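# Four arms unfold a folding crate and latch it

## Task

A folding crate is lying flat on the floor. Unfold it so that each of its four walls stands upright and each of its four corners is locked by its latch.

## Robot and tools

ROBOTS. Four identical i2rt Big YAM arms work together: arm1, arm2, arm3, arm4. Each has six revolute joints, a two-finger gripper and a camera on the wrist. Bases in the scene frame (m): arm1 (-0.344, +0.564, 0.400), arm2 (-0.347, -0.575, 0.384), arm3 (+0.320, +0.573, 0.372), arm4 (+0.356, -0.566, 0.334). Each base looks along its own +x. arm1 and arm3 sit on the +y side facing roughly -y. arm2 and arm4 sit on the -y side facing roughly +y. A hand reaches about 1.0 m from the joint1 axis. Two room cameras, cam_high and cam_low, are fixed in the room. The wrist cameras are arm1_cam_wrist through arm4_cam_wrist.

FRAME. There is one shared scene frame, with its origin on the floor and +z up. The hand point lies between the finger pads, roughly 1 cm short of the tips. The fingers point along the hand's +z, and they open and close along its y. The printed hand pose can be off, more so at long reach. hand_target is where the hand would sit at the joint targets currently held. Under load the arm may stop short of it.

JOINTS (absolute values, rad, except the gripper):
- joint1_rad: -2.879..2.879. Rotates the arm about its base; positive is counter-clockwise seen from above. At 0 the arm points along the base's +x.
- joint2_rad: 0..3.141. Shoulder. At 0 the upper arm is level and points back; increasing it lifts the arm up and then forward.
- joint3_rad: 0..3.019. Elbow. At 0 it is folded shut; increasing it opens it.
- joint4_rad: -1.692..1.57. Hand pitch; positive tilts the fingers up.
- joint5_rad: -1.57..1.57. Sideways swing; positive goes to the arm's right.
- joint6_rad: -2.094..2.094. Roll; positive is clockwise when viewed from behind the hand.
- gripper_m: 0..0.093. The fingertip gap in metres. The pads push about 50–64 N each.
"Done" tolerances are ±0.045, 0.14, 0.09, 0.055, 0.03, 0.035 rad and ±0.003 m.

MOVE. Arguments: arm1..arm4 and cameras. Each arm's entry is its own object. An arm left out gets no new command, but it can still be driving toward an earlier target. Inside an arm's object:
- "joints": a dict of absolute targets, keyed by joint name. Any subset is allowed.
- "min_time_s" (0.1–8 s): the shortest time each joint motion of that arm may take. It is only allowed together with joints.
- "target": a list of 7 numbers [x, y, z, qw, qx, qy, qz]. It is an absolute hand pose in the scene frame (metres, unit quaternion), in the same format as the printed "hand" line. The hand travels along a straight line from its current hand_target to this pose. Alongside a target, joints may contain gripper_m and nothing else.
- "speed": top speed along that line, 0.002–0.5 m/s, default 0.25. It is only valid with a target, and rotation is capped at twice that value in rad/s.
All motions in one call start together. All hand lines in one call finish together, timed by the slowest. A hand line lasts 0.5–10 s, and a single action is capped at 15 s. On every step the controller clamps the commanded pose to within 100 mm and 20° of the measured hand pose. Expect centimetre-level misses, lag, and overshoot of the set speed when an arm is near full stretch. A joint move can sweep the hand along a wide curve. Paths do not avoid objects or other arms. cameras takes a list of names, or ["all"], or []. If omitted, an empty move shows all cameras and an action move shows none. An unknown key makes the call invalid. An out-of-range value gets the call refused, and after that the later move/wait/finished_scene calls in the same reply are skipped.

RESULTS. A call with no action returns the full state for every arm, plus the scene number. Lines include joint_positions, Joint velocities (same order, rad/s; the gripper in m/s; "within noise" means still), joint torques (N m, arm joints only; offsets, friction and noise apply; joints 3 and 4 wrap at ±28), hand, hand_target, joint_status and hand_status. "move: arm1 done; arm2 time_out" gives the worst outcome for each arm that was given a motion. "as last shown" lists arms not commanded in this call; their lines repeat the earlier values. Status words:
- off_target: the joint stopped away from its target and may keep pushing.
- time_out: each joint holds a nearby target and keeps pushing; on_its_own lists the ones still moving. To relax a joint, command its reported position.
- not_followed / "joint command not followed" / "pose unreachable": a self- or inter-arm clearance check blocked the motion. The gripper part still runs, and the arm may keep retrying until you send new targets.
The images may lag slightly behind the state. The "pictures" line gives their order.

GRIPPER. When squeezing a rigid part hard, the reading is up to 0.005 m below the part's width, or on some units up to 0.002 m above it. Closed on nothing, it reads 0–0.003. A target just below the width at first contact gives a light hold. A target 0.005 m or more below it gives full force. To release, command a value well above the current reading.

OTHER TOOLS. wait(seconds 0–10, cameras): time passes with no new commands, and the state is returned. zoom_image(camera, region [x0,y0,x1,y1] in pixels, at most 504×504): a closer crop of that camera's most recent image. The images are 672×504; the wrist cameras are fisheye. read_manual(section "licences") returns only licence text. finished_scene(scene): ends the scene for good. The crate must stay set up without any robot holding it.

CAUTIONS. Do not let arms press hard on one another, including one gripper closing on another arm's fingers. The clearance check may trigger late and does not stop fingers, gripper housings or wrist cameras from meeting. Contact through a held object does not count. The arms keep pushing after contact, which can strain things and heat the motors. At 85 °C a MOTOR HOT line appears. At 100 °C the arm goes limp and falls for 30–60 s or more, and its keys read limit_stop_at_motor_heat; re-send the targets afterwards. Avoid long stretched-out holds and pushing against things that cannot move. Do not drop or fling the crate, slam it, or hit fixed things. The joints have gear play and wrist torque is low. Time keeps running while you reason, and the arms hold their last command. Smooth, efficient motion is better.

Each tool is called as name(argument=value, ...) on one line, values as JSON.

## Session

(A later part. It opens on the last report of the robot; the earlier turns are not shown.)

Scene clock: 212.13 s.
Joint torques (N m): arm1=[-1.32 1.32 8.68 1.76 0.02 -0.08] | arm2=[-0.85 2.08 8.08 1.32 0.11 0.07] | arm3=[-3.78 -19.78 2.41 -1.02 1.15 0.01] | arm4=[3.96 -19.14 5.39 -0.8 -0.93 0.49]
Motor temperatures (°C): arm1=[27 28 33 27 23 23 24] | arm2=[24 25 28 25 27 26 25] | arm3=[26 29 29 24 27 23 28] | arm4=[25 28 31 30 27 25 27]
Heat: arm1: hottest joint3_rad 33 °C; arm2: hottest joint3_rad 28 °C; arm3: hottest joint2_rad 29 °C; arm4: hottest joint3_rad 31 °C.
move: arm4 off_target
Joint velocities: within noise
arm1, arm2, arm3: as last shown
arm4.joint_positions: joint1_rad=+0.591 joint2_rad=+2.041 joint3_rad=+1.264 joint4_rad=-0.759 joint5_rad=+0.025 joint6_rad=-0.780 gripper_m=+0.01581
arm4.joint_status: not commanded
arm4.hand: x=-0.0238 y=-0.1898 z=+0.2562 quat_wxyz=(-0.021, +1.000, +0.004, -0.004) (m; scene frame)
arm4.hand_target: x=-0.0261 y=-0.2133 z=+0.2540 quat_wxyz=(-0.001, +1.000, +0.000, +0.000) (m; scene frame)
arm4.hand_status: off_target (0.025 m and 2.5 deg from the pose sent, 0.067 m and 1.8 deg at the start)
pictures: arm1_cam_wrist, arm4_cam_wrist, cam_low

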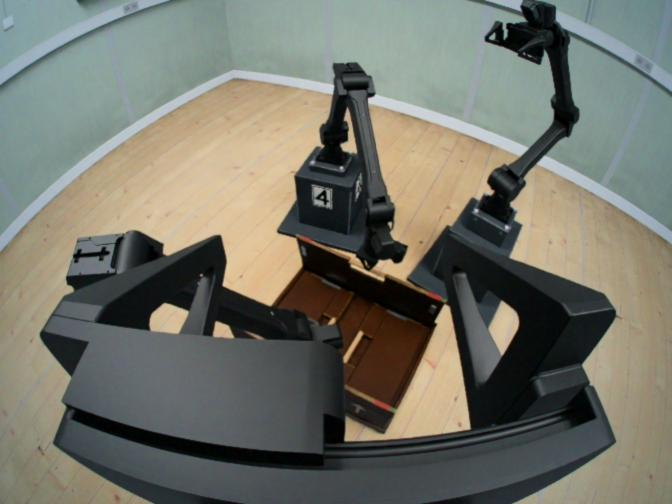

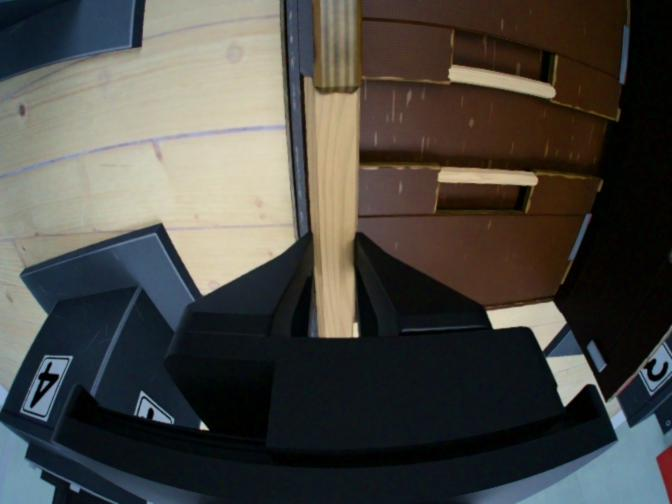

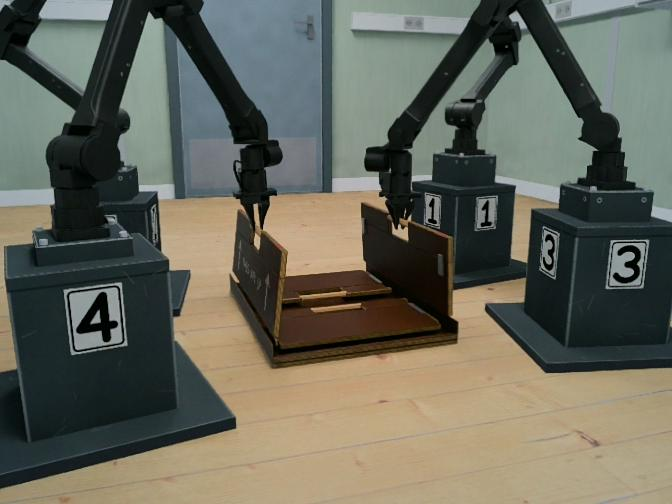

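move(arm4={"target": [-0.026, -0.232, 0.254, 0, 1, 0, 0], "speed": 0.10}, arm2={"target": [-0.084, -0.005, 0.42, 0, 0.7071, -0.7071, 0], "speed": 0.35, "joints": {"gripper_m": 0.055}}, cameras=["arm4_cam_wrist", "arm2_cam_wrist", "cam_high"])

Scene clock: 225.00 s.
Joint torques (N m): arm1=[-1.08 1.49 8.53 2.03 0.11 -0.04] | arm2=[0.44 -23.12 9.51 -0.12 0.09 -0.16] | arm3=[-3.84 -19.31 2.5 -1.05 1.16 0] | arm4=[4.01 -18.2 5.33 -0.72 -0.99 0.46]
Motor temperatures (°C): arm1=[27 28 33 27 23 23 24] | arm2=[24 25 28 25 27 26 25] | arm3=[26 29 29 24 27 23 28] | arm4=[25 29 30 30 27 25 27]
Heat: arm1: hottest joint3_rad 33 °C; arm2: hottest joint3_rad 28 °C; arm3: hottest joint2_rad 29 °C; arm4: hottest joint3_rad 30 °C.
move: arm2 off_target; arm4 off_target
Joint velocities: within noise
arm1, arm3: as last shown
arm2.joint_positions: joint1_rad=-0.295 joint2_rad=+2.111 joint3_rad=+1.680 joint4_rad=-1.193 joint5_rad=-0.004 joint6_rad=-0.424 gripper_m=+0.05513
arm2.joint_status: all done
arm2.hand: x=-0.0925 y=-0.0218 z=+0.3976 quat_wxyz=(+0.025, +0.704, -0.709, +0.008) (m; scene frame)
arm2.hand_target: x=-0.0887 y=-0.0062 z=+0.4164 quat_wxyz=(+0.006, +0.710, -0.704, +0.002) (m; scene frame)
arm2.hand_status: off_target (0.029 m and 3.0 deg from the pose sent, 0.683 m and 80.2 deg at the start)
arm4.joint_positions: joint1_rad=+0.614 joint2_rad=+2.015 joint3_rad=+1.222 joint4_rad=-0.747 joint5_rad=+0.027 joint6_rad=-0.752 gripper_m=+0.01542
arm4.joint_status: not commanded
arm4.hand: x=-0.0227 y=-0.2073 z=+0.2580 quat_wxyz=(-0.020, +1.000, +0.001, -0.002) (m; scene frame)
arm4.hand_target: x=-0.0247 y=-0.2315 z=+0.2536 quat_wxyz=(+0.000, +1.000, +0.000, +0.002) (m; scene frame)
arm4.hand_status: off_target (0.025 m and 2.4 deg from the pose sent, 0.042 m and 2.5 deg at the start)
pictures: arm2_cam_wrist, arm4_cam_wrist, cam_high

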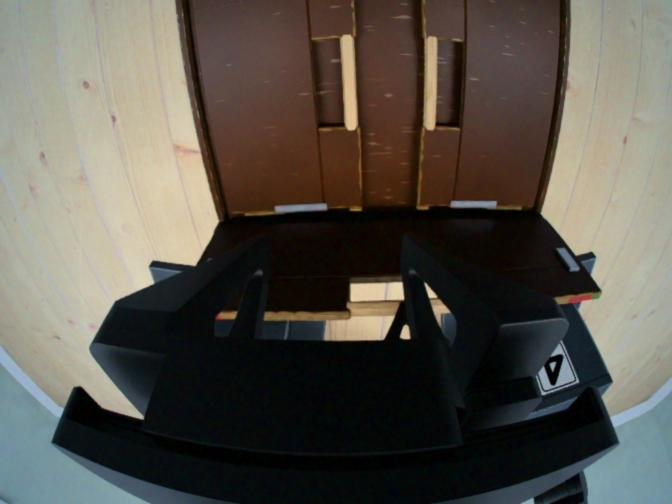

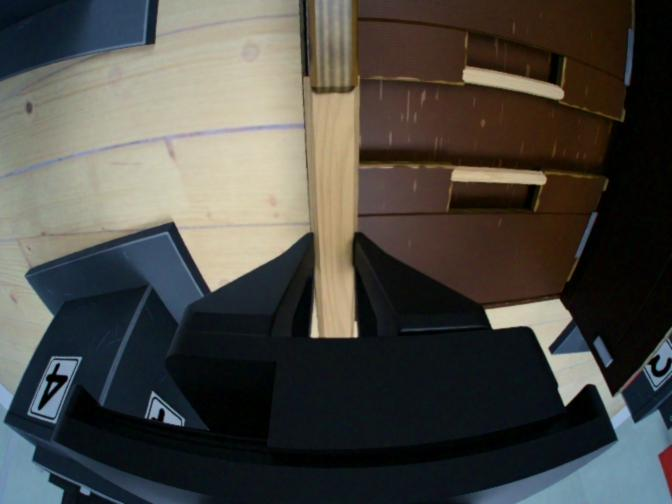

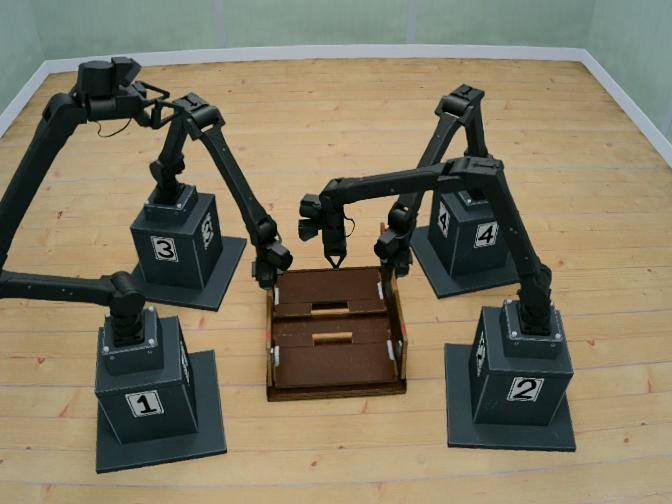

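move(arm2={"target": [-0.075, -0.008, 0.12, 0, 0.7071, -0.7071, 0], "speed": 0.25}, cameras=["arm2_cam_wrist"])

Scene clock: 233.10 s.
Joint torques (N m): arm1=[-0.5 0.38 8.49 1.77 0.08 -0.06] | arm2=[-1.03 -24.12 6.86 0.62 0.08 -0.13] | arm3=[-3.72 -19.49 2.35 -1.06 1.16 0.02] | arm4=[4.01 -18.2 5.33 -0.72 -0.99 0.46]
Motor temperatures (°C): arm1=[27 28 33 27 23 23 24] | arm2=[24 25 28 25 27 26 25] | arm3=[26 29 28 24 28 23 28] | arm4=[25 29 30 30 27 25 27]
Heat: arm1: hottest joint3_rad 33 °C; arm2: hottest joint3_rad 28 °C; arm3: hottest joint2_rad 29 °C; arm4: hottest joint3_rad 30 °C.
move: arm2 off_target
Joint velocities: within noise
arm1, arm3, arm4: as last shown
arm2.joint_positions: joint1_rad=-0.312 joint2_rad=+2.582 joint3_rad=+1.680 joint4_rad=-0.716 joint5_rad=-0.004 joint6_rad=-0.437 gripper_m=+0.05513
arm2.joint_status: not commanded
arm2.hand: x=-0.0850 y=-0.0303 z=+0.1110 quat_wxyz=(+0.022, +0.703, -0.711, +0.006) (m; scene frame)
arm2.hand_target: x=-0.0713 y=-0.0131 z=+0.1214 quat_wxyz=(+0.000, +0.704, -0.711, +0.000) (m; scene frame)
arm2.hand_status: off_target (0.026 m and 2.7 deg from the pose sent, 0.278 m and 3.0 deg at the start)
pictures: arm2_cam_wrist

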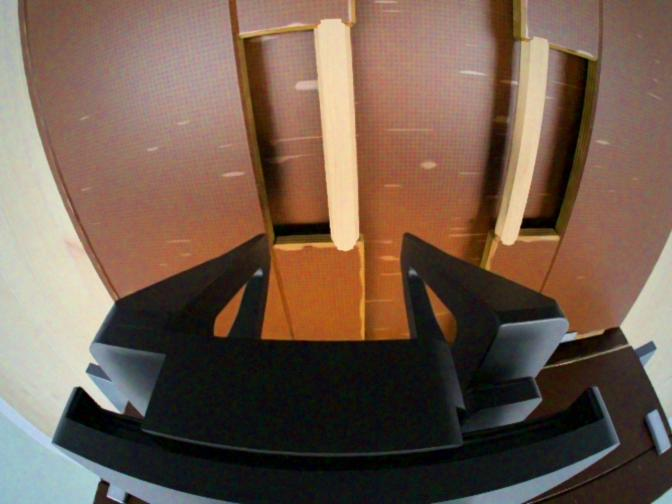

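move(arm2={"target": [-0.070, 0.007, 0.056, 0, 0.7071, -0.7071, 0], "speed": 0.15}, cameras=["arm2_cam_wrist"])

Scene clock: 238.27 s.
Joint torques (N m): arm1=[-0.85 1.2 8.57 1.81 0.03 -0.05] | arm2=[0.32 -25 6.89 0.23 0.09 -0.11] | arm3=[-4.19 -19.55 2.32 -1.01 1.16 0.03] | arm4=[4.01 -18.2 5.31 -0.72 -0.99 0.46]
Motor temperatures (°C): arm1=[27 28 33 27 23 23 24] | arm2=[24 26 28 25 27 26 25] | arm3=[26 29 28 24 28 23 28] | arm4=[25 30 30 30 27 25 28]
Heat: arm1: hottest joint3_rad 33 °C; arm2: hottest joint3_rad 28 °C; arm3: hottest joint2_rad 29 °C; arm4: hottest joint2_rad 30 °C.
move: arm2 off_target
Joint velocities: within noise
arm1, arm3, arm4: as last shown
arm2.joint_positions: joint1_rad=-0.312 joint2_rad=+2.754 joint3_rad=+1.848 joint4_rad=-0.699 joint5_rad=-0.002 joint6_rad=-0.437 gripper_m=+0.05513
arm2.joint_status: not commanded
arm2.hand: x=-0.0757 y=-0.0116 z=+0.0466 quat_wxyz=(+0.016, +0.703, -0.711, +0.005) (m; scene frame)
arm2.hand_target: x=-0.0700 y=+0.0061 z=+0.0560 quat_wxyz=(+0.000, +0.707, -0.707, +0.000) (m; scene frame)
arm2.hand_status: off_target (0.022 m and 2.0 deg from the pose sent, 0.068 m and 2.7 deg at the start)
pictures: arm2_cam_wrist

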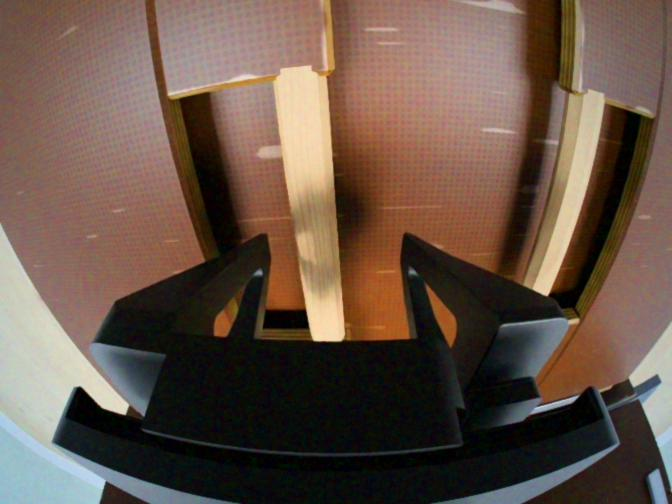

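move(arm2={"target": [-0.077, 0.007, 0.036, 0, 0.7071, -0.7071, 0], "speed": 0.1}, cameras=["arm2_cam_wrist"])

Scene clock: 245.17 s.
Joint torques (N m): arm1=[-1.14 1.14 8.46 1.81 0.04 -0.06] | arm2=[0.44 -24.23 6.87 0.68 0.04 0.01] | arm3=[-4.13 -19.37 2.35 -0.96 1.16 0.03] | arm4=[4.01 -18.2 5.33 -0.72 -0.99 0.46]
Motor temperatures (°C): arm1=[27 28 33 27 23 23 24] | arm2=[24 27 28 25 27 26 25] | arm3=[26 29 28 24 28 23 28] | arm4=[25 30 30 30 27 25 28]
Heat: arm1: hottest joint3_rad 33 °C; arm2: hottest joint3_rad 28 °C; arm3: hottest joint2_rad 29 °C; arm4: hottest joint2_rad 30 °C.
move: arm2 off_target
Joint velocities: within noise
arm1, arm3, arm4: as last shown
arm2.joint_positions: joint1_rad=-0.293 joint2_rad=+2.782 joint3_rad=+1.868 joint4_rad=-0.693 joint5_rad=-0.002 joint6_rad=-0.437 gripper_m=+0.05513
arm2.joint_status: not commanded
arm2.hand: x=-0.0863 y=-0.0072 z=+0.0344 quat_wxyz=(+0.017, +0.710, -0.704, +0.005) (m; scene frame)
arm2.hand_target: x=-0.0831 y=+0.0098 z=+0.0370 quat_wxyz=(+0.000, +0.711, -0.703, +0.000) (m; scene frame)
arm2.hand_status: off_target (0.017 m and 2.1 deg from the pose sent, 0.021 m and 2.0 deg at the start)
pictures: arm2_cam_wrist

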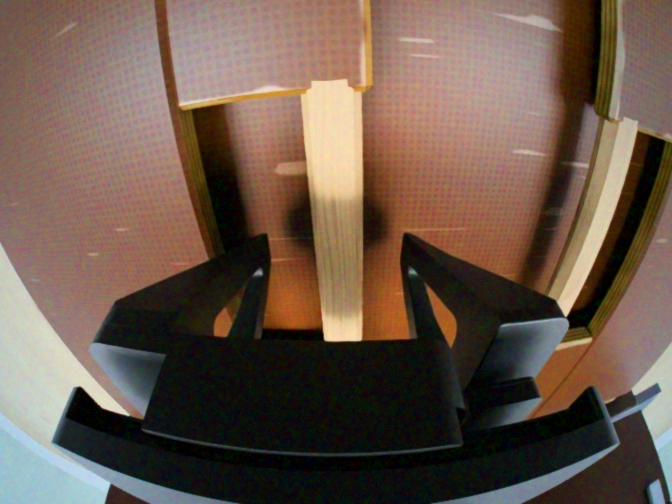

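move(arm2={"target": [-0.080, 0.007, 0.024, 0, 0.7071, -0.7071, 0], "speed": 0.06}, cameras=["arm2_cam_wrist"])

Scene clock: 247.30 s.
Joint torques (N m): arm1=[-0.56 0.5 8.55 1.88 0.06 -0.05] | arm2=[-0.03 -24.64 6.65 0.69 0.03 0.06] | arm3=[-3.72 -19.19 2.41 -0.88 1.16 0.04] | arm4=[4.01 -18.2 5.31 -0.7 -0.99 0.46]
Motor temperatures (°C): arm1=[27 28 33 27 23 23 24] | arm2=[24 28 28 25 27 26 25] | arm3=[26 29 28 24 28 23 28] | arm4=[25 30 30 30 28 25 28]
Heat: arm1: hottest joint3_rad 33 °C; arm2: hottest joint2_rad 28 °C; arm3: hottest joint2_rad 29 °C; arm4: hottest joint2_rad 30 °C.
move: arm2 off_target
Joint velocities: within noise
arm1.joint_positions: joint1_rad=+0.364 joint2_rad=+0.611 joint3_rad=+1.390 joint4_rad=-1.042 joint5_rad=+0.002 joint6_rad=+0.023 gripper_m=+0.09396
arm1.joint_status: not commanded
arm1.hand: x=-0.2046 y=+0.3439 z=+1.0077 quat_wxyz=(-0.533, -0.394, -0.688, +0.295) (m; scene frame)
arm1.hand_target: x=-0.2095 y=+0.3475 z=+1.0165 quat_wxyz=(-0.534, -0.390, -0.686, +0.304) (m; scene frame)
arm1.hand_status: not commanded
arm2.joint_positions: joint1_rad=-0.293 joint2_rad=+2.808 joint3_rad=+1.883 joint4_rad=-0.682 joint5_rad=-0.002 joint6_rad=-0.437 gripper_m=+0.05513
arm2.joint_status: not commanded
arm2.hand: x=-0.0870 y=-0.0087 z=+0.0221 quat_wxyz=(+0.017, +0.710, -0.704, +0.005) (m; scene frame)
arm2.hand_target: x=-0.0801 y=+0.0063 z=+0.0239 quat_wxyz=(+0.000, +0.707, -0.707, +0.000) (m; scene frame)
arm2.hand_status: off_target (0.017 m and 2.1 deg from the pose sent, 0.019 m and 2.1 deg at the start)
arm3, arm4: as last shown
pictures: arm2_cam_wrist

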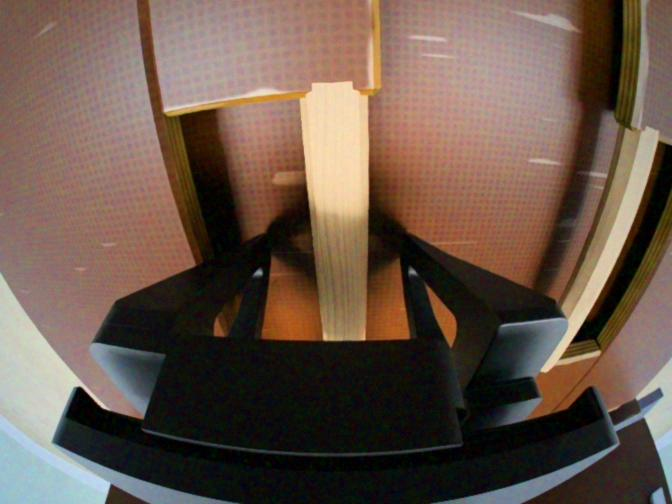

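move(arm2={"joints": {"gripper_m": 0.009}}, arm3={"target": [-0.042, 0.236, 0.248, 0, 1, 0, 0], "speed": 0.06}, arm4={"target": [-0.026, -0.248, 0.252, 0, 1, 0, 0], "speed": 0.06}, cameras=["arm2_cam_wrist", "arm3_cam_wrist", "arm4_cam_wrist", "cam_low"])

Scene clock: 256.00 s.
Joint torques (N m): arm1=[-1.03 1.2 8.54 1.85 0.06 -0.07] | arm2=[-0.09 -24.18 6.74 0.59 -0.18 0.28] | arm3=[-3.9 -19.08 2.07 -0.99 1.2 -0.03] | arm4=[5.07 -17.9 4.66 -0.73 -0.91 0.53]
Motor temperatures (°C): arm1=[27 28 33 27 23 23 24] | arm2=[24 27 27 25 27 26 25] | arm3=[26 30 28 24 28 23 29] | arm4=[25 30 29 30 28 25 28]
Heat: arm1: hottest joint3_rad 33 °C; arm2: hottest joint2_rad 27 °C; arm3: hottest joint2_rad 30 °C; arm4: hottest joint2_rad 30 °C.
move: arm2 off_target; arm3 off_target; arm4 off_target
Joint velocities: within noise
arm1: as last shown
arm2.joint_positions: joint1_rad=-0.296 joint2_rad=+2.808 joint3_rad=+1.883 joint4_rad=-0.679 joint5_rad=+0.002 joint6_rad=-0.466 gripper_m=+0.01727
arm2.joint_status: gripper_m off_target (ended at +0.01730, target +0.00900)
arm2.hand: x=-0.0842 y=-0.0091 z=+0.0220 quat_wxyz=(+0.015, +0.719, -0.695, +0.007) (m; scene frame)
arm2.hand_target: x=-0.0786 y=+0.0052 z=+0.0239 quat_wxyz=(+0.000, +0.709, -0.705, +0.000) (m; scene frame)
arm2.hand_status: not commanded
arm3.joint_positions: joint1_rad=-0.560 joint2_rad=+2.105 joint3_rad=+1.185 joint4_rad=-0.613 joint5_rad=-0.029 joint6_rad=+0.762 gripper_m=+0.01595
arm3.joint_status: not commanded
arm3.hand: x=-0.0356 y=+0.2034 z=+0.2405 quat_wxyz=(-0.023, -1.000, -0.017, +0.002) (m; scene frame)
arm3.hand_target: x=-0.0417 y=+0.2341 z=+0.2473 quat_wxyz=(-0.001, -1.000, +0.000, +0.000) (m; scene frame)
arm3.hand_status: off_target (0.034 m and 3.3 deg from the pose sent, 0.045 m and 3.0 deg at the start)
arm4.joint_positions: joint1_rad=+0.623 joint2_rad=+1.998 joint3_rad=+1.195 joint4_rad=-0.724 joint5_rad=+0.023 joint6_rad=-0.737 gripper_m=+0.01490
arm4.joint_status: not commanded
arm4.hand: x=-0.0225 y=-0.2147 z=+0.2590 quat_wxyz=(-0.023, +1.000, -0.002, -0.008) (m; scene frame)
arm4.hand_target: x=-0.0249 y=-0.2465 z=+0.2525 quat_wxyz=(+0.000, +1.000, +0.000, +0.000) (m; scene frame)
arm4.hand_status: off_target (0.034 m and 2.8 deg from the pose sent, 0.041 m and 2.4 deg at the start)
pictures: arm2_cam_wrist, arm3_cam_wrist, arm4_cam_wrist, cam_low

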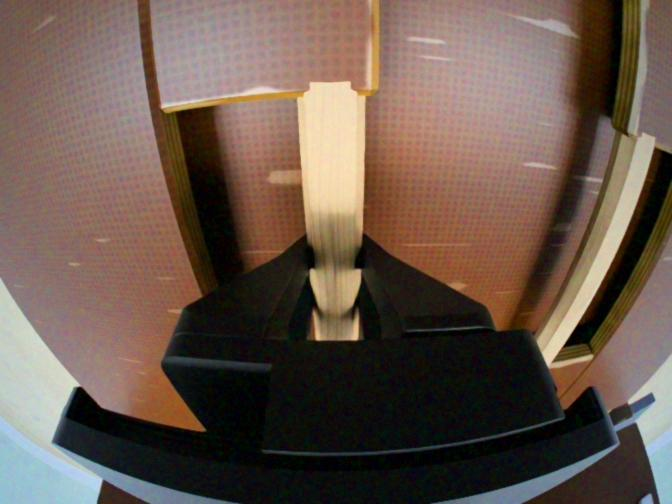

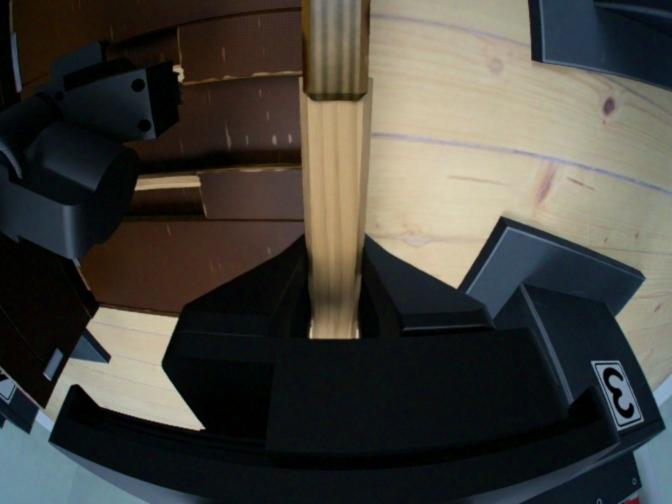

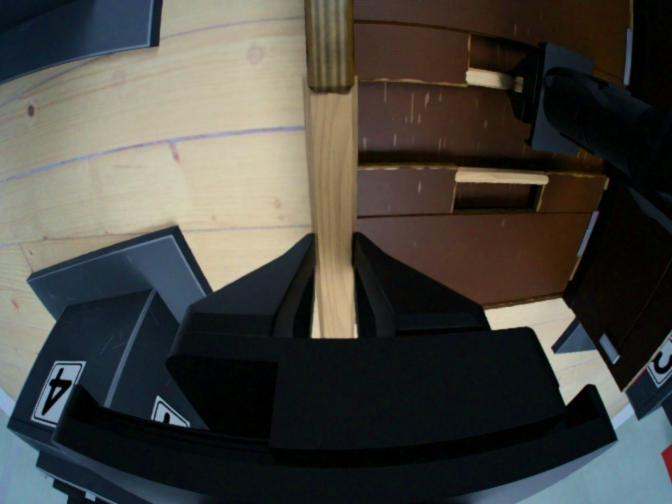

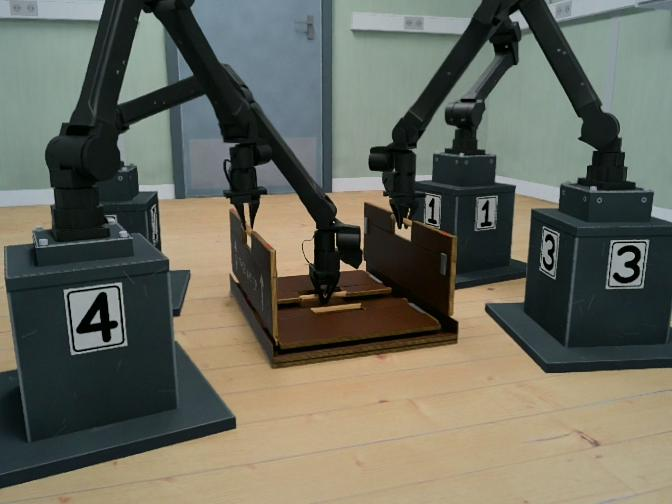

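zoom_image(camera="arm4_cam_wrist", region=[440, 140, 672, 400])

zoom_image(camera="cam_low", region=[220, 180, 480, 380])

Scaled by 1.938 from the camera's 672x504 image, which has a finer 960x720 frame.

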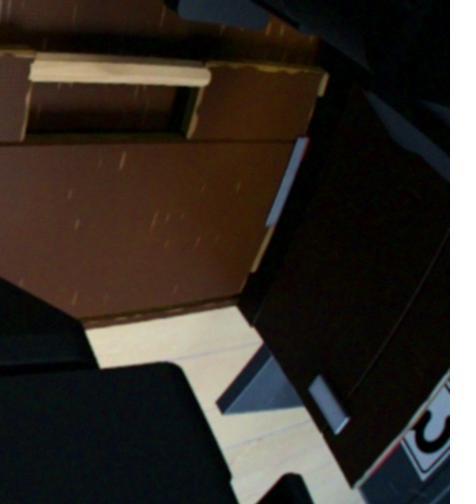

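Scaled by 1.938 from the camera's 672x504 image, which has a finer 960x720 frame.

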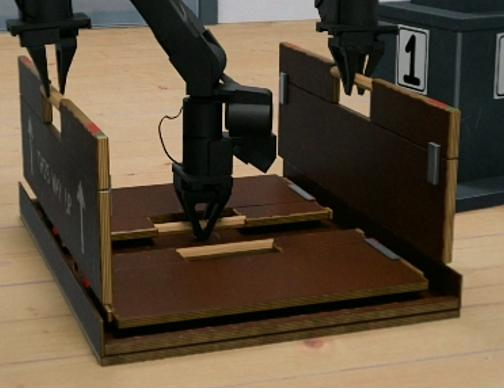

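move(arm2={"target": [-0.098, 0.005, 0.115, 0, 0.7071, -0.7071, 0], "speed": 0.12}, cameras=["arm2_cam_wrist"])

move(arm2={"target": [-0.135, 0.005, 0.180, 0, 0.7071, -0.7071, 0], "speed": 0.12}, cameras=["arm2_cam_wrist", "cam_low", "cam_high"])

Scene clock: 260.40 s.
Joint torques (N m): arm1=[-0.73 1.08 8.62 1.95 0.06 -0.04] | arm2=[0.67 -29.63 3.97 -0.81 -0.72 0.59] | arm3=[-3.9 -19.14 2.13 -0.94 1.19 -0.02] | arm4=[5.01 -17.85 4.64 -0.75 -0.91 0.53]
Motor temperatures (°C): arm1=[27 28 33 27 23 23 24] | arm2=[24 27 27 25 27 26 25] | arm3=[26 29 28 24 28 23 29] | arm4=[25 30 29 30 28 25 28]
Heat: arm1: hottest joint3_rad 33 °C; arm2: hottest joint2_rad 27 °C; arm3: hottest joint2_rad 29 °C; arm4: hottest joint2_rad 30 °C.
move: arm2 off_target
Joint velocities: within noise
arm1, arm3, arm4: as last shown
arm2.joint_positions: joint1_rad=-0.281 joint2_rad=+2.668 joint3_rad=+1.757 joint4_rad=-0.674 joint5_rad=+0.016 joint6_rad=-0.458 gripper_m=+0.01697
arm2.joint_status: not commanded
arm2.hand: x=-0.0921 y=-0.0091 z=+0.0774 quat_wxyz=(+0.004, +0.721, -0.692, +0.010) (m; scene frame)
arm2.hand_target: x=-0.0942 y=+0.0064 z=+0.1131 quat_wxyz=(-0.004, +0.706, -0.709, -0.002) (m; scene frame)
arm2.hand_status: off_target (0.041 m and 2.7 deg from the pose sent, 0.095 m and 2.7 deg at the start)
pictures: arm2_cam_wrist

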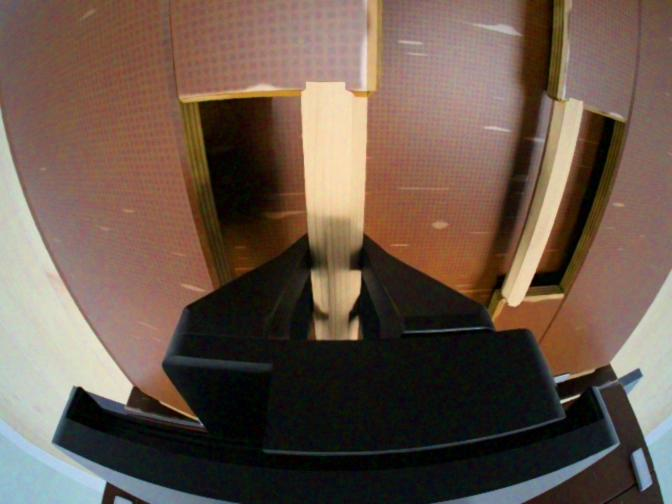

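Scene clock: 261.67 s.
Joint torques (N m): arm1=[-0.85 1.2 8.58 1.89 0.07 -0.05] | arm2=[1.73 -29.63 4.12 -1.22 -1.24 0.69] | arm3=[-4.25 -18.67 2.13 -0.98 1.21 -0.03] | arm4=[5.01 -17.9 4.64 -0.73 -0.91 0.53]
Motor temperatures (°C): arm1=[27 28 33 27 23 23 24] | arm2=[24 28 27 25 27 26 25] | arm3=[26 29 28 24 28 23 29] | arm4=[25 30 29 30 28 25 28]
Heat: arm1: hottest joint3_rad 33 °C; arm2: hottest joint2_rad 28 °C; arm3: hottest joint2_rad 29 °C; arm4: hottest joint2_rad 30 °C.
move: arm2 off_target
Joint velocities: within noise
arm1, arm3, arm4: as last shown
arm2.joint_positions: joint1_rad=-0.236 joint2_rad=+2.521 joint3_rad=+1.644 joint4_rad=-0.714 joint5_rad=+0.030 joint6_rad=-0.415 gripper_m=+0.01667
arm2.joint_status: not commanded
arm2.hand: x=-0.1196 y=-0.0104 z=+0.1384 quat_wxyz=(+0.003, +0.722, -0.692, +0.018) (m; scene frame)
arm2.hand_target: x=-0.1325 y=+0.0049 z=+0.1775 quat_wxyz=(+0.000, +0.707, -0.707, +0.001) (m; scene frame)
arm2.hand_status: off_target (0.047 m and 3.2 deg from the pose sent, 0.112 m and 2.7 deg at the start)
pictures: arm2_cam_wrist, cam_high, cam_low

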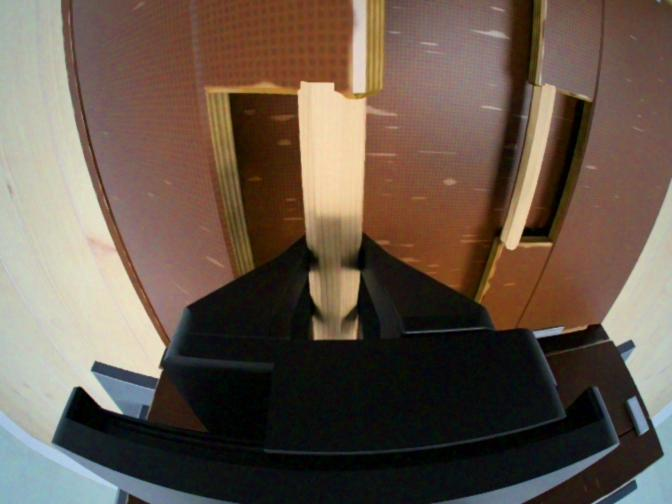

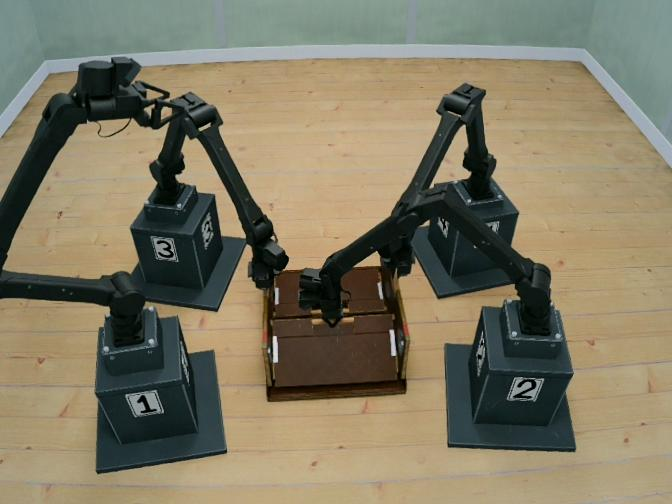

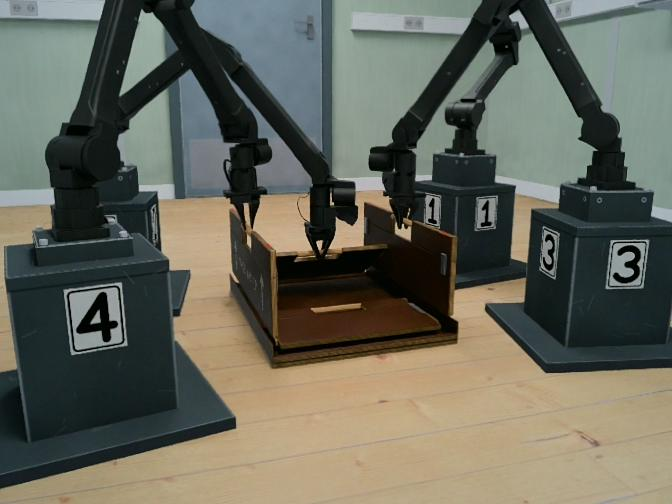

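move(arm2={"target": [-0.185, 0.005, 0.222, 0, 0.7071, -0.7071, 0], "speed": 0.12}, cameras=["arm2_cam_wrist"])

move(arm2={"target": [-0.240, 0.005, 0.243, 0, 0.7071, -0.7071, 0], "speed": 0.12}, cameras=["arm2_cam_wrist", "arm1_cam_wrist", "cam_low", "cam_high"])

Scene clock: 264.60 s.
Joint torques (N m): arm1=[-0.62 0.85 8.65 1.8 0.09 -0.08] | arm2=[2.37 -27.87 4.79 -0.61 -1.48 0.73] | arm3=[-4.48 -18.49 2.14 -1.03 1.19 0] | arm4=[5.01 -17.85 4.64 -0.75 -0.91 0.53]
Motor temperatures (°C): arm1=[27 28 33 27 23 23 24] | arm2=[24 28 27 25 27 26 25] | arm3=[26 29 28 24 28 23 29] | arm4=[25 30 29 30 28 25 28]
Heat: arm1: hottest joint3_rad 33 °C; arm2: hottest joint2_rad 28 °C; arm3: hottest joint2_rad 29 °C; arm4: hottest joint2_rad 30 °C.
move: arm2 off_target
Joint velocities: within noise
arm1, arm3, arm4: as last shown
arm2.joint_positions: joint1_rad=-0.164 joint2_rad=+2.400 joint3_rad=+1.553 joint4_rad=-0.758 joint5_rad=+0.033 joint6_rad=-0.341 gripper_m=+0.01667
arm2.joint_status: not commanded
arm2.hand: x=-0.1655 y=-0.0119 z=+0.1869 quat_wxyz=(+0.008, +0.721, -0.692, +0.023) (m; scene frame)
arm2.hand_target: x=-0.1836 y=+0.0055 z=+0.2206 quat_wxyz=(+0.000, +0.708, -0.706, -0.001) (m; scene frame)
arm2.hand_status: off_target (0.044 m and 3.6 deg from the pose sent, 0.107 m and 3.2 deg at the start)
pictures: arm2_cam_wrist

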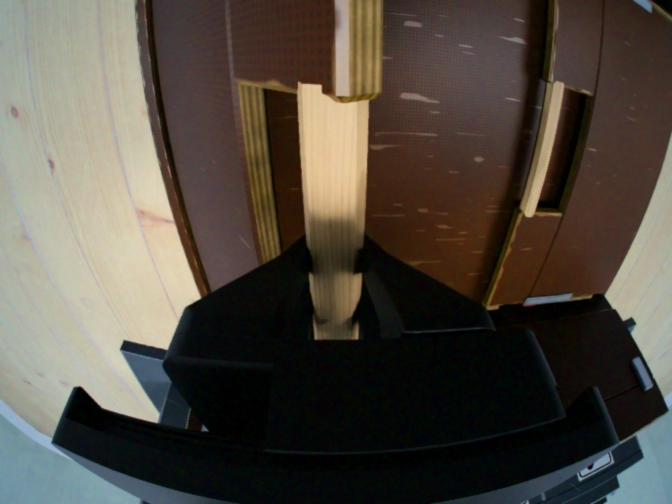

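Scene clock: 265.70 s.
Joint torques (N m): arm1=[-0.67 1.14 8.59 1.88 0.06 -0.1] | arm2=[2.14 -25.88 5.42 -0.03 -1.11 0.75] | arm3=[-3.6 -18.49 2.15 -0.94 1.21 -0.03] | arm4=[5.07 -17.9 4.63 -0.75 -0.91 0.53]
Motor temperatures (°C): arm1=[27 28 33 27 23 23 24] | arm2=[24 28 27 25 28 26 25] | arm3=[26 29 28 24 28 23 29] | arm4=[25 30 29 30 28 25 28]
Heat: arm1: hottest joint3_rad 33 °C; arm2: hottest joint2_rad 28 °C; arm3: hottest joint2_rad 29 °C; arm4: hottest joint2_rad 30 °C.
move: arm2 off_target
Joint velocities: within noise
arm1, arm3, arm4: as last shown
arm2.joint_positions: joint1_rad=-0.071 joint2_rad=+2.318 joint3_rad=+1.489 joint4_rad=-0.792 joint5_rad=+0.025 joint6_rad=-0.252 gripper_m=+0.01624
arm2.joint_status: not commanded
arm2.hand: x=-0.2237 y=-0.0140 z=+0.2170 quat_wxyz=(+0.015, +0.723, -0.690, +0.024) (m; scene frame)
arm2.hand_target: x=-0.2399 y=+0.0032 z=+0.2428 quat_wxyz=(+0.004, +0.708, -0.706, +0.002) (m; scene frame)
arm2.hand_status: off_target (0.036 m and 4.2 deg from the pose sent, 0.095 m and 3.6 deg at the start)
pictures: arm1_cam_wrist, arm2_cam_wrist, cam_high, cam_low

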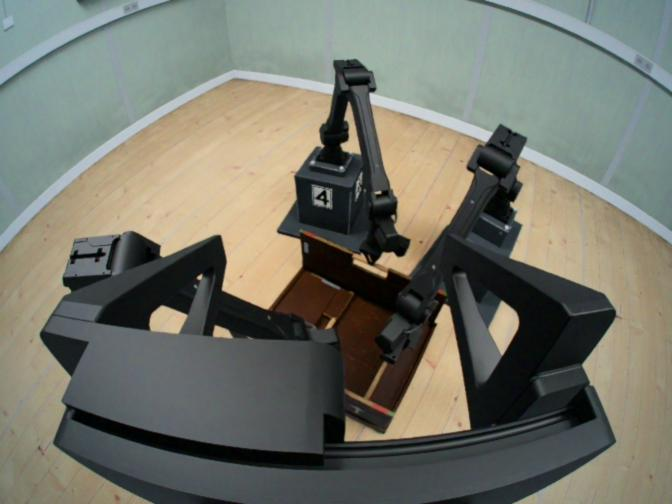

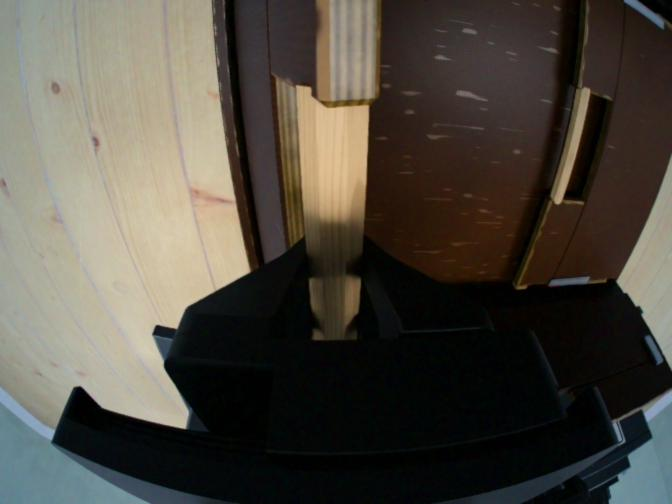

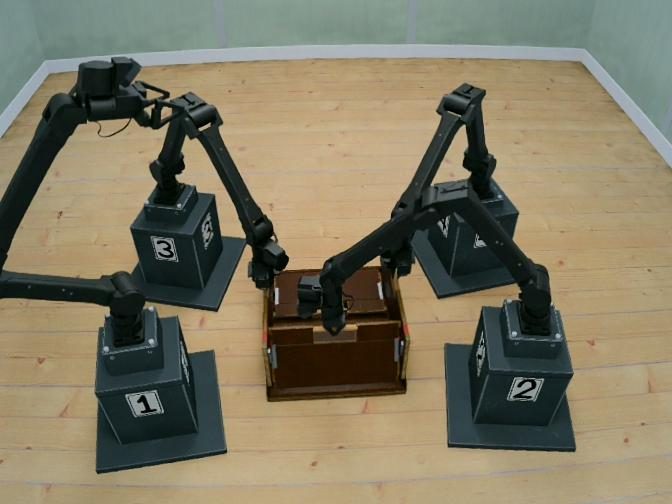

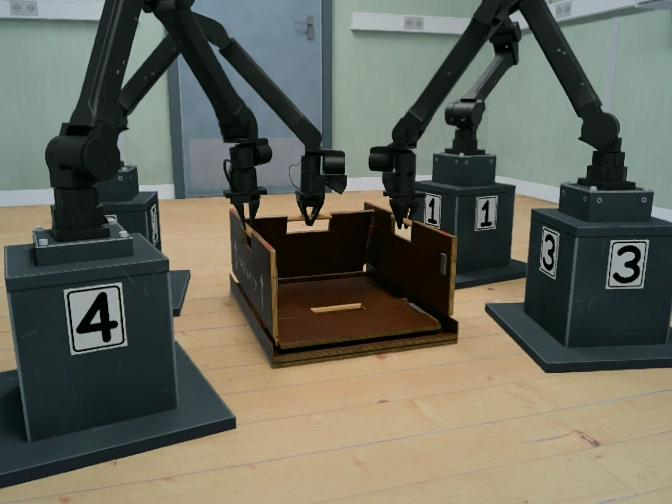

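move(arm2={"target": [-0.278, 0.005, 0.245, 0, 0.7071, -0.7071, 0], "speed": 0.08}, cameras=["arm2_cam_wrist", "cam_low", "cam_high"])

zoom_image(camera="cam_low", region=[220, 180, 480, 380])

zoom_image(camera="cam_high", region=[230, 220, 450, 420])

Scene clock: 268.43 s.
Joint torques (N m): arm1=[-1.08 -0.09 8.58 1.87 0.05 -0.03] | arm2=[3.49 -24.76 5.5 0.55 -1.55 0.88] | arm3=[-3.72 -18.55 2.11 -1.1 1.17 -0.03] | arm4=[5.07 -17.85 4.64 -0.75 -0.91 0.53]
Motor temperatures (°C): arm1=[27 28 33 27 23 23 24] | arm2=[24 29 27 25 28 26 25] | arm3=[26 29 28 24 28 23 29] | arm4=[25 30 29 30 28 25 28]
Heat: arm1: hottest joint3_rad 33 °C; arm2: hottest joint2_rad 29 °C; arm3: hottest joint2_rad 29 °C; arm4: hottest joint2_rad 30 °C.
move: arm2 off_target
Joint velocities: within noise
arm1, arm3, arm4: as last shown
arm2.joint_positions: joint1_rad=-0.023 joint2_rad=+2.295 joint3_rad=+1.464 joint4_rad=-0.792 joint5_rad=+0.034 joint6_rad=-0.200 gripper_m=+0.01624
arm2.joint_status: not commanded
arm2.hand: x=-0.2499 y=-0.0152 z=+0.2237 quat_wxyz=(+0.011, +0.721, -0.692, +0.029) (m; scene frame)
arm2.hand_target: x=-0.2771 y=+0.0041 z=+0.2441 quat_wxyz=(+0.002, +0.708, -0.706, +0.000) (m; scene frame)
arm2.hand_status: off_target (0.041 m and 4.3 deg from the pose sent, 0.064 m and 4.2 deg at the start)
pictures: arm2_cam_wrist, cam_high, cam_low

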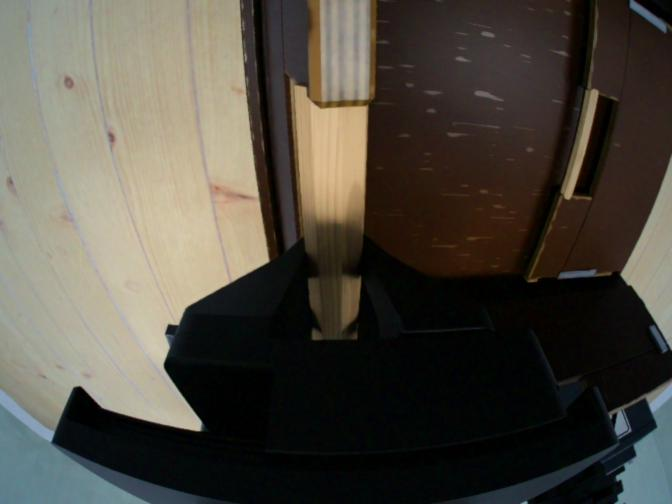

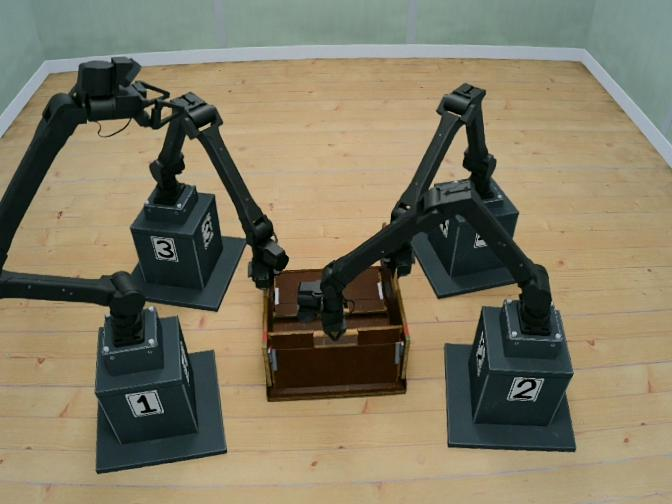

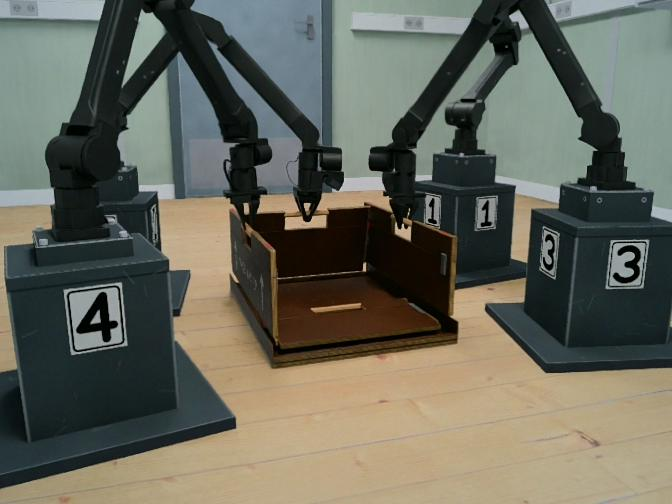

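Scaled by 1.938 from the camera's 672x504 image, which has a finer 960x720 frame.

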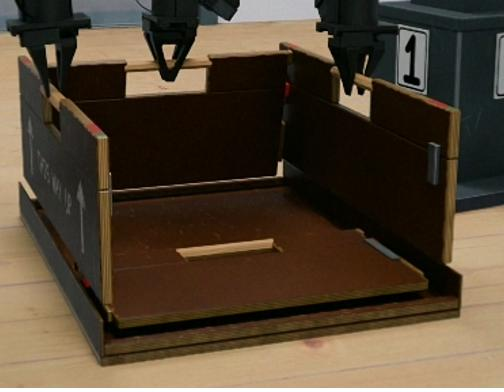

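Scaled by 2.291 from the camera's 672x504 image, which has a finer 960x720 frame.

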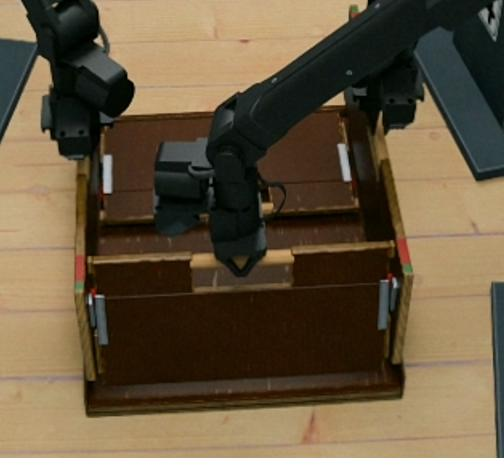

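move(arm2={"target": [-0.308, 0.005, 0.243, 0, 0.7071, -0.7071, 0], "speed": 0.08}, cameras=["arm2_cam_wrist", "cam_low", "cam_high"])

zoom_image(camera="cam_high", region=[230, 220, 450, 420])

zoom_image(camera="cam_high", region=[380, 310, 430, 410])

Scene clock: 275.20 s.
Joint torques (N m): arm1=[-0.91 0.97 8.64 1.92 0.04 -0.1] | arm2=[6.24 -24.53 5.09 0.81 -2.19 1.15] | arm3=[-3.78 -18.43 2.07 -1.03 1.22 -0.02] | arm4=[5.07 -17.9 4.64 -0.75 -0.91 0.53]
Motor temperatures (°C): arm1=[27 28 33 27 23 23 24] | arm2=[24 30 27 24 28 26 25] | arm3=[26 29 28 24 28 23 29] | arm4=[25 29 29 30 28 25 28]
Heat: arm1: hottest joint3_rad 33 °C; arm2: hottest joint2_rad 30 °C; arm3: hottest joint2_rad 29 °C; arm4: hottest joint4_rad 30 °C.
move: arm2 off_target
Joint velocities: within noise
arm1, arm3, arm4: as last shown
arm2.joint_positions: joint1_rad=-0.003 joint2_rad=+2.289 joint3_rad=+1.456 joint4_rad=-0.792 joint5_rad=+0.050 joint6_rad=-0.179 gripper_m=+0.01624
arm2.joint_status: not commanded
arm2.hand: x=-0.2588 y=-0.0161 z=+0.2252 quat_wxyz=(+0.007, +0.721, -0.692, +0.036) (m; scene frame)
arm2.hand_target: x=-0.3064 y=+0.0027 z=+0.2426 quat_wxyz=(+0.003, +0.710, -0.705, +0.001) (m; scene frame)
arm2.hand_status: off_target (0.056 m and 4.8 deg from the pose sent, 0.064 m and 4.3 deg at the start)
pictures: arm2_cam_wrist, cam_high, cam_low

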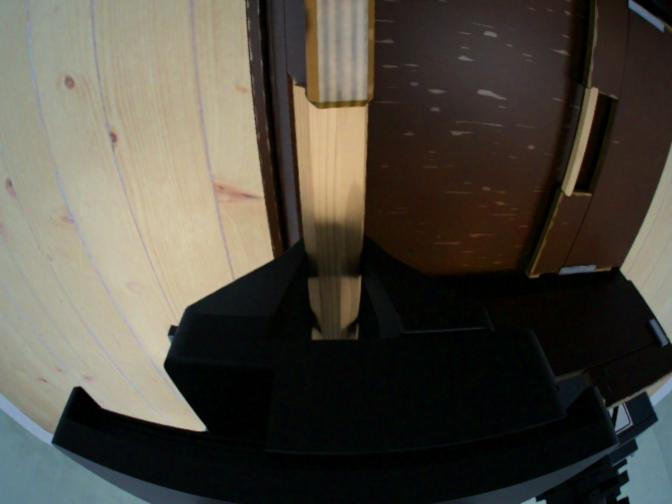

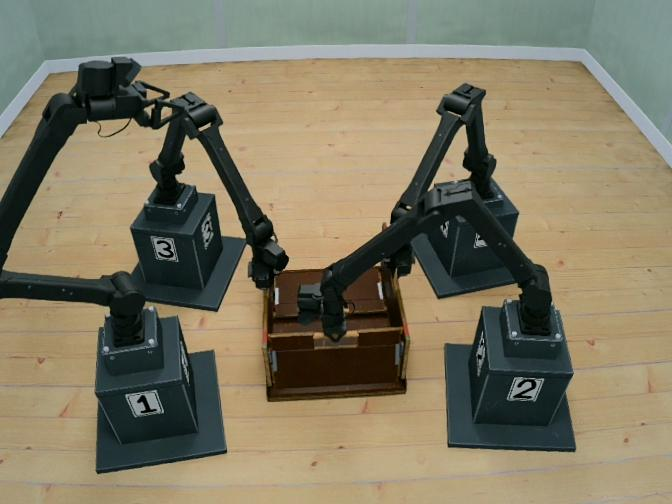

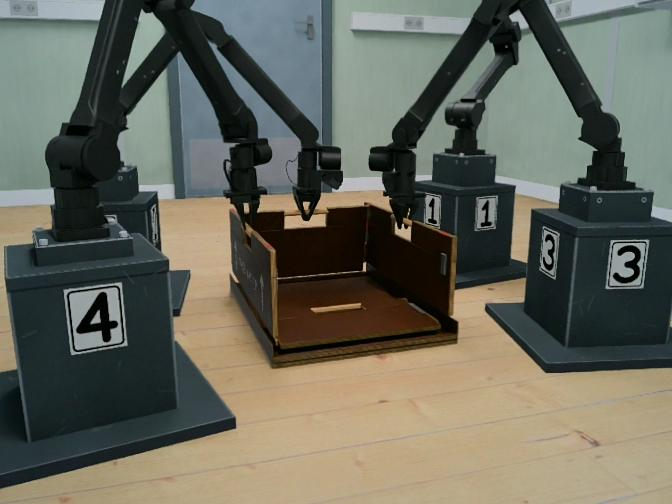

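Scaled by 2.291 from the camera's 672x504 image, which has a finer 960x720 frame.

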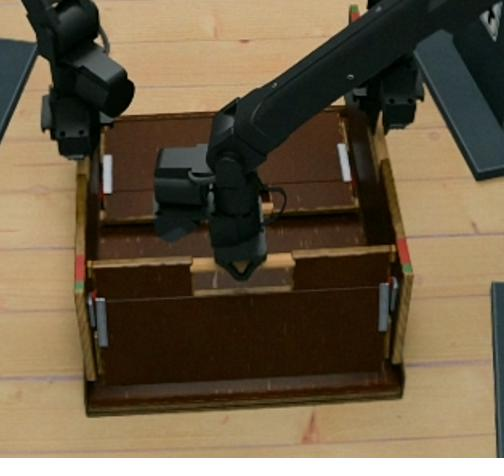

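Scaled by 5.040 from the camera's 672x504 image, which has a finer 960x720 frame.

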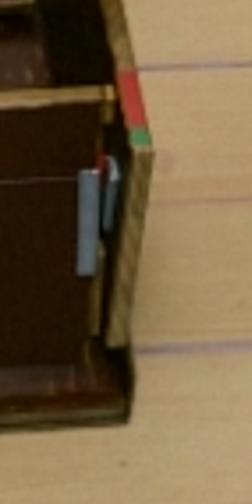

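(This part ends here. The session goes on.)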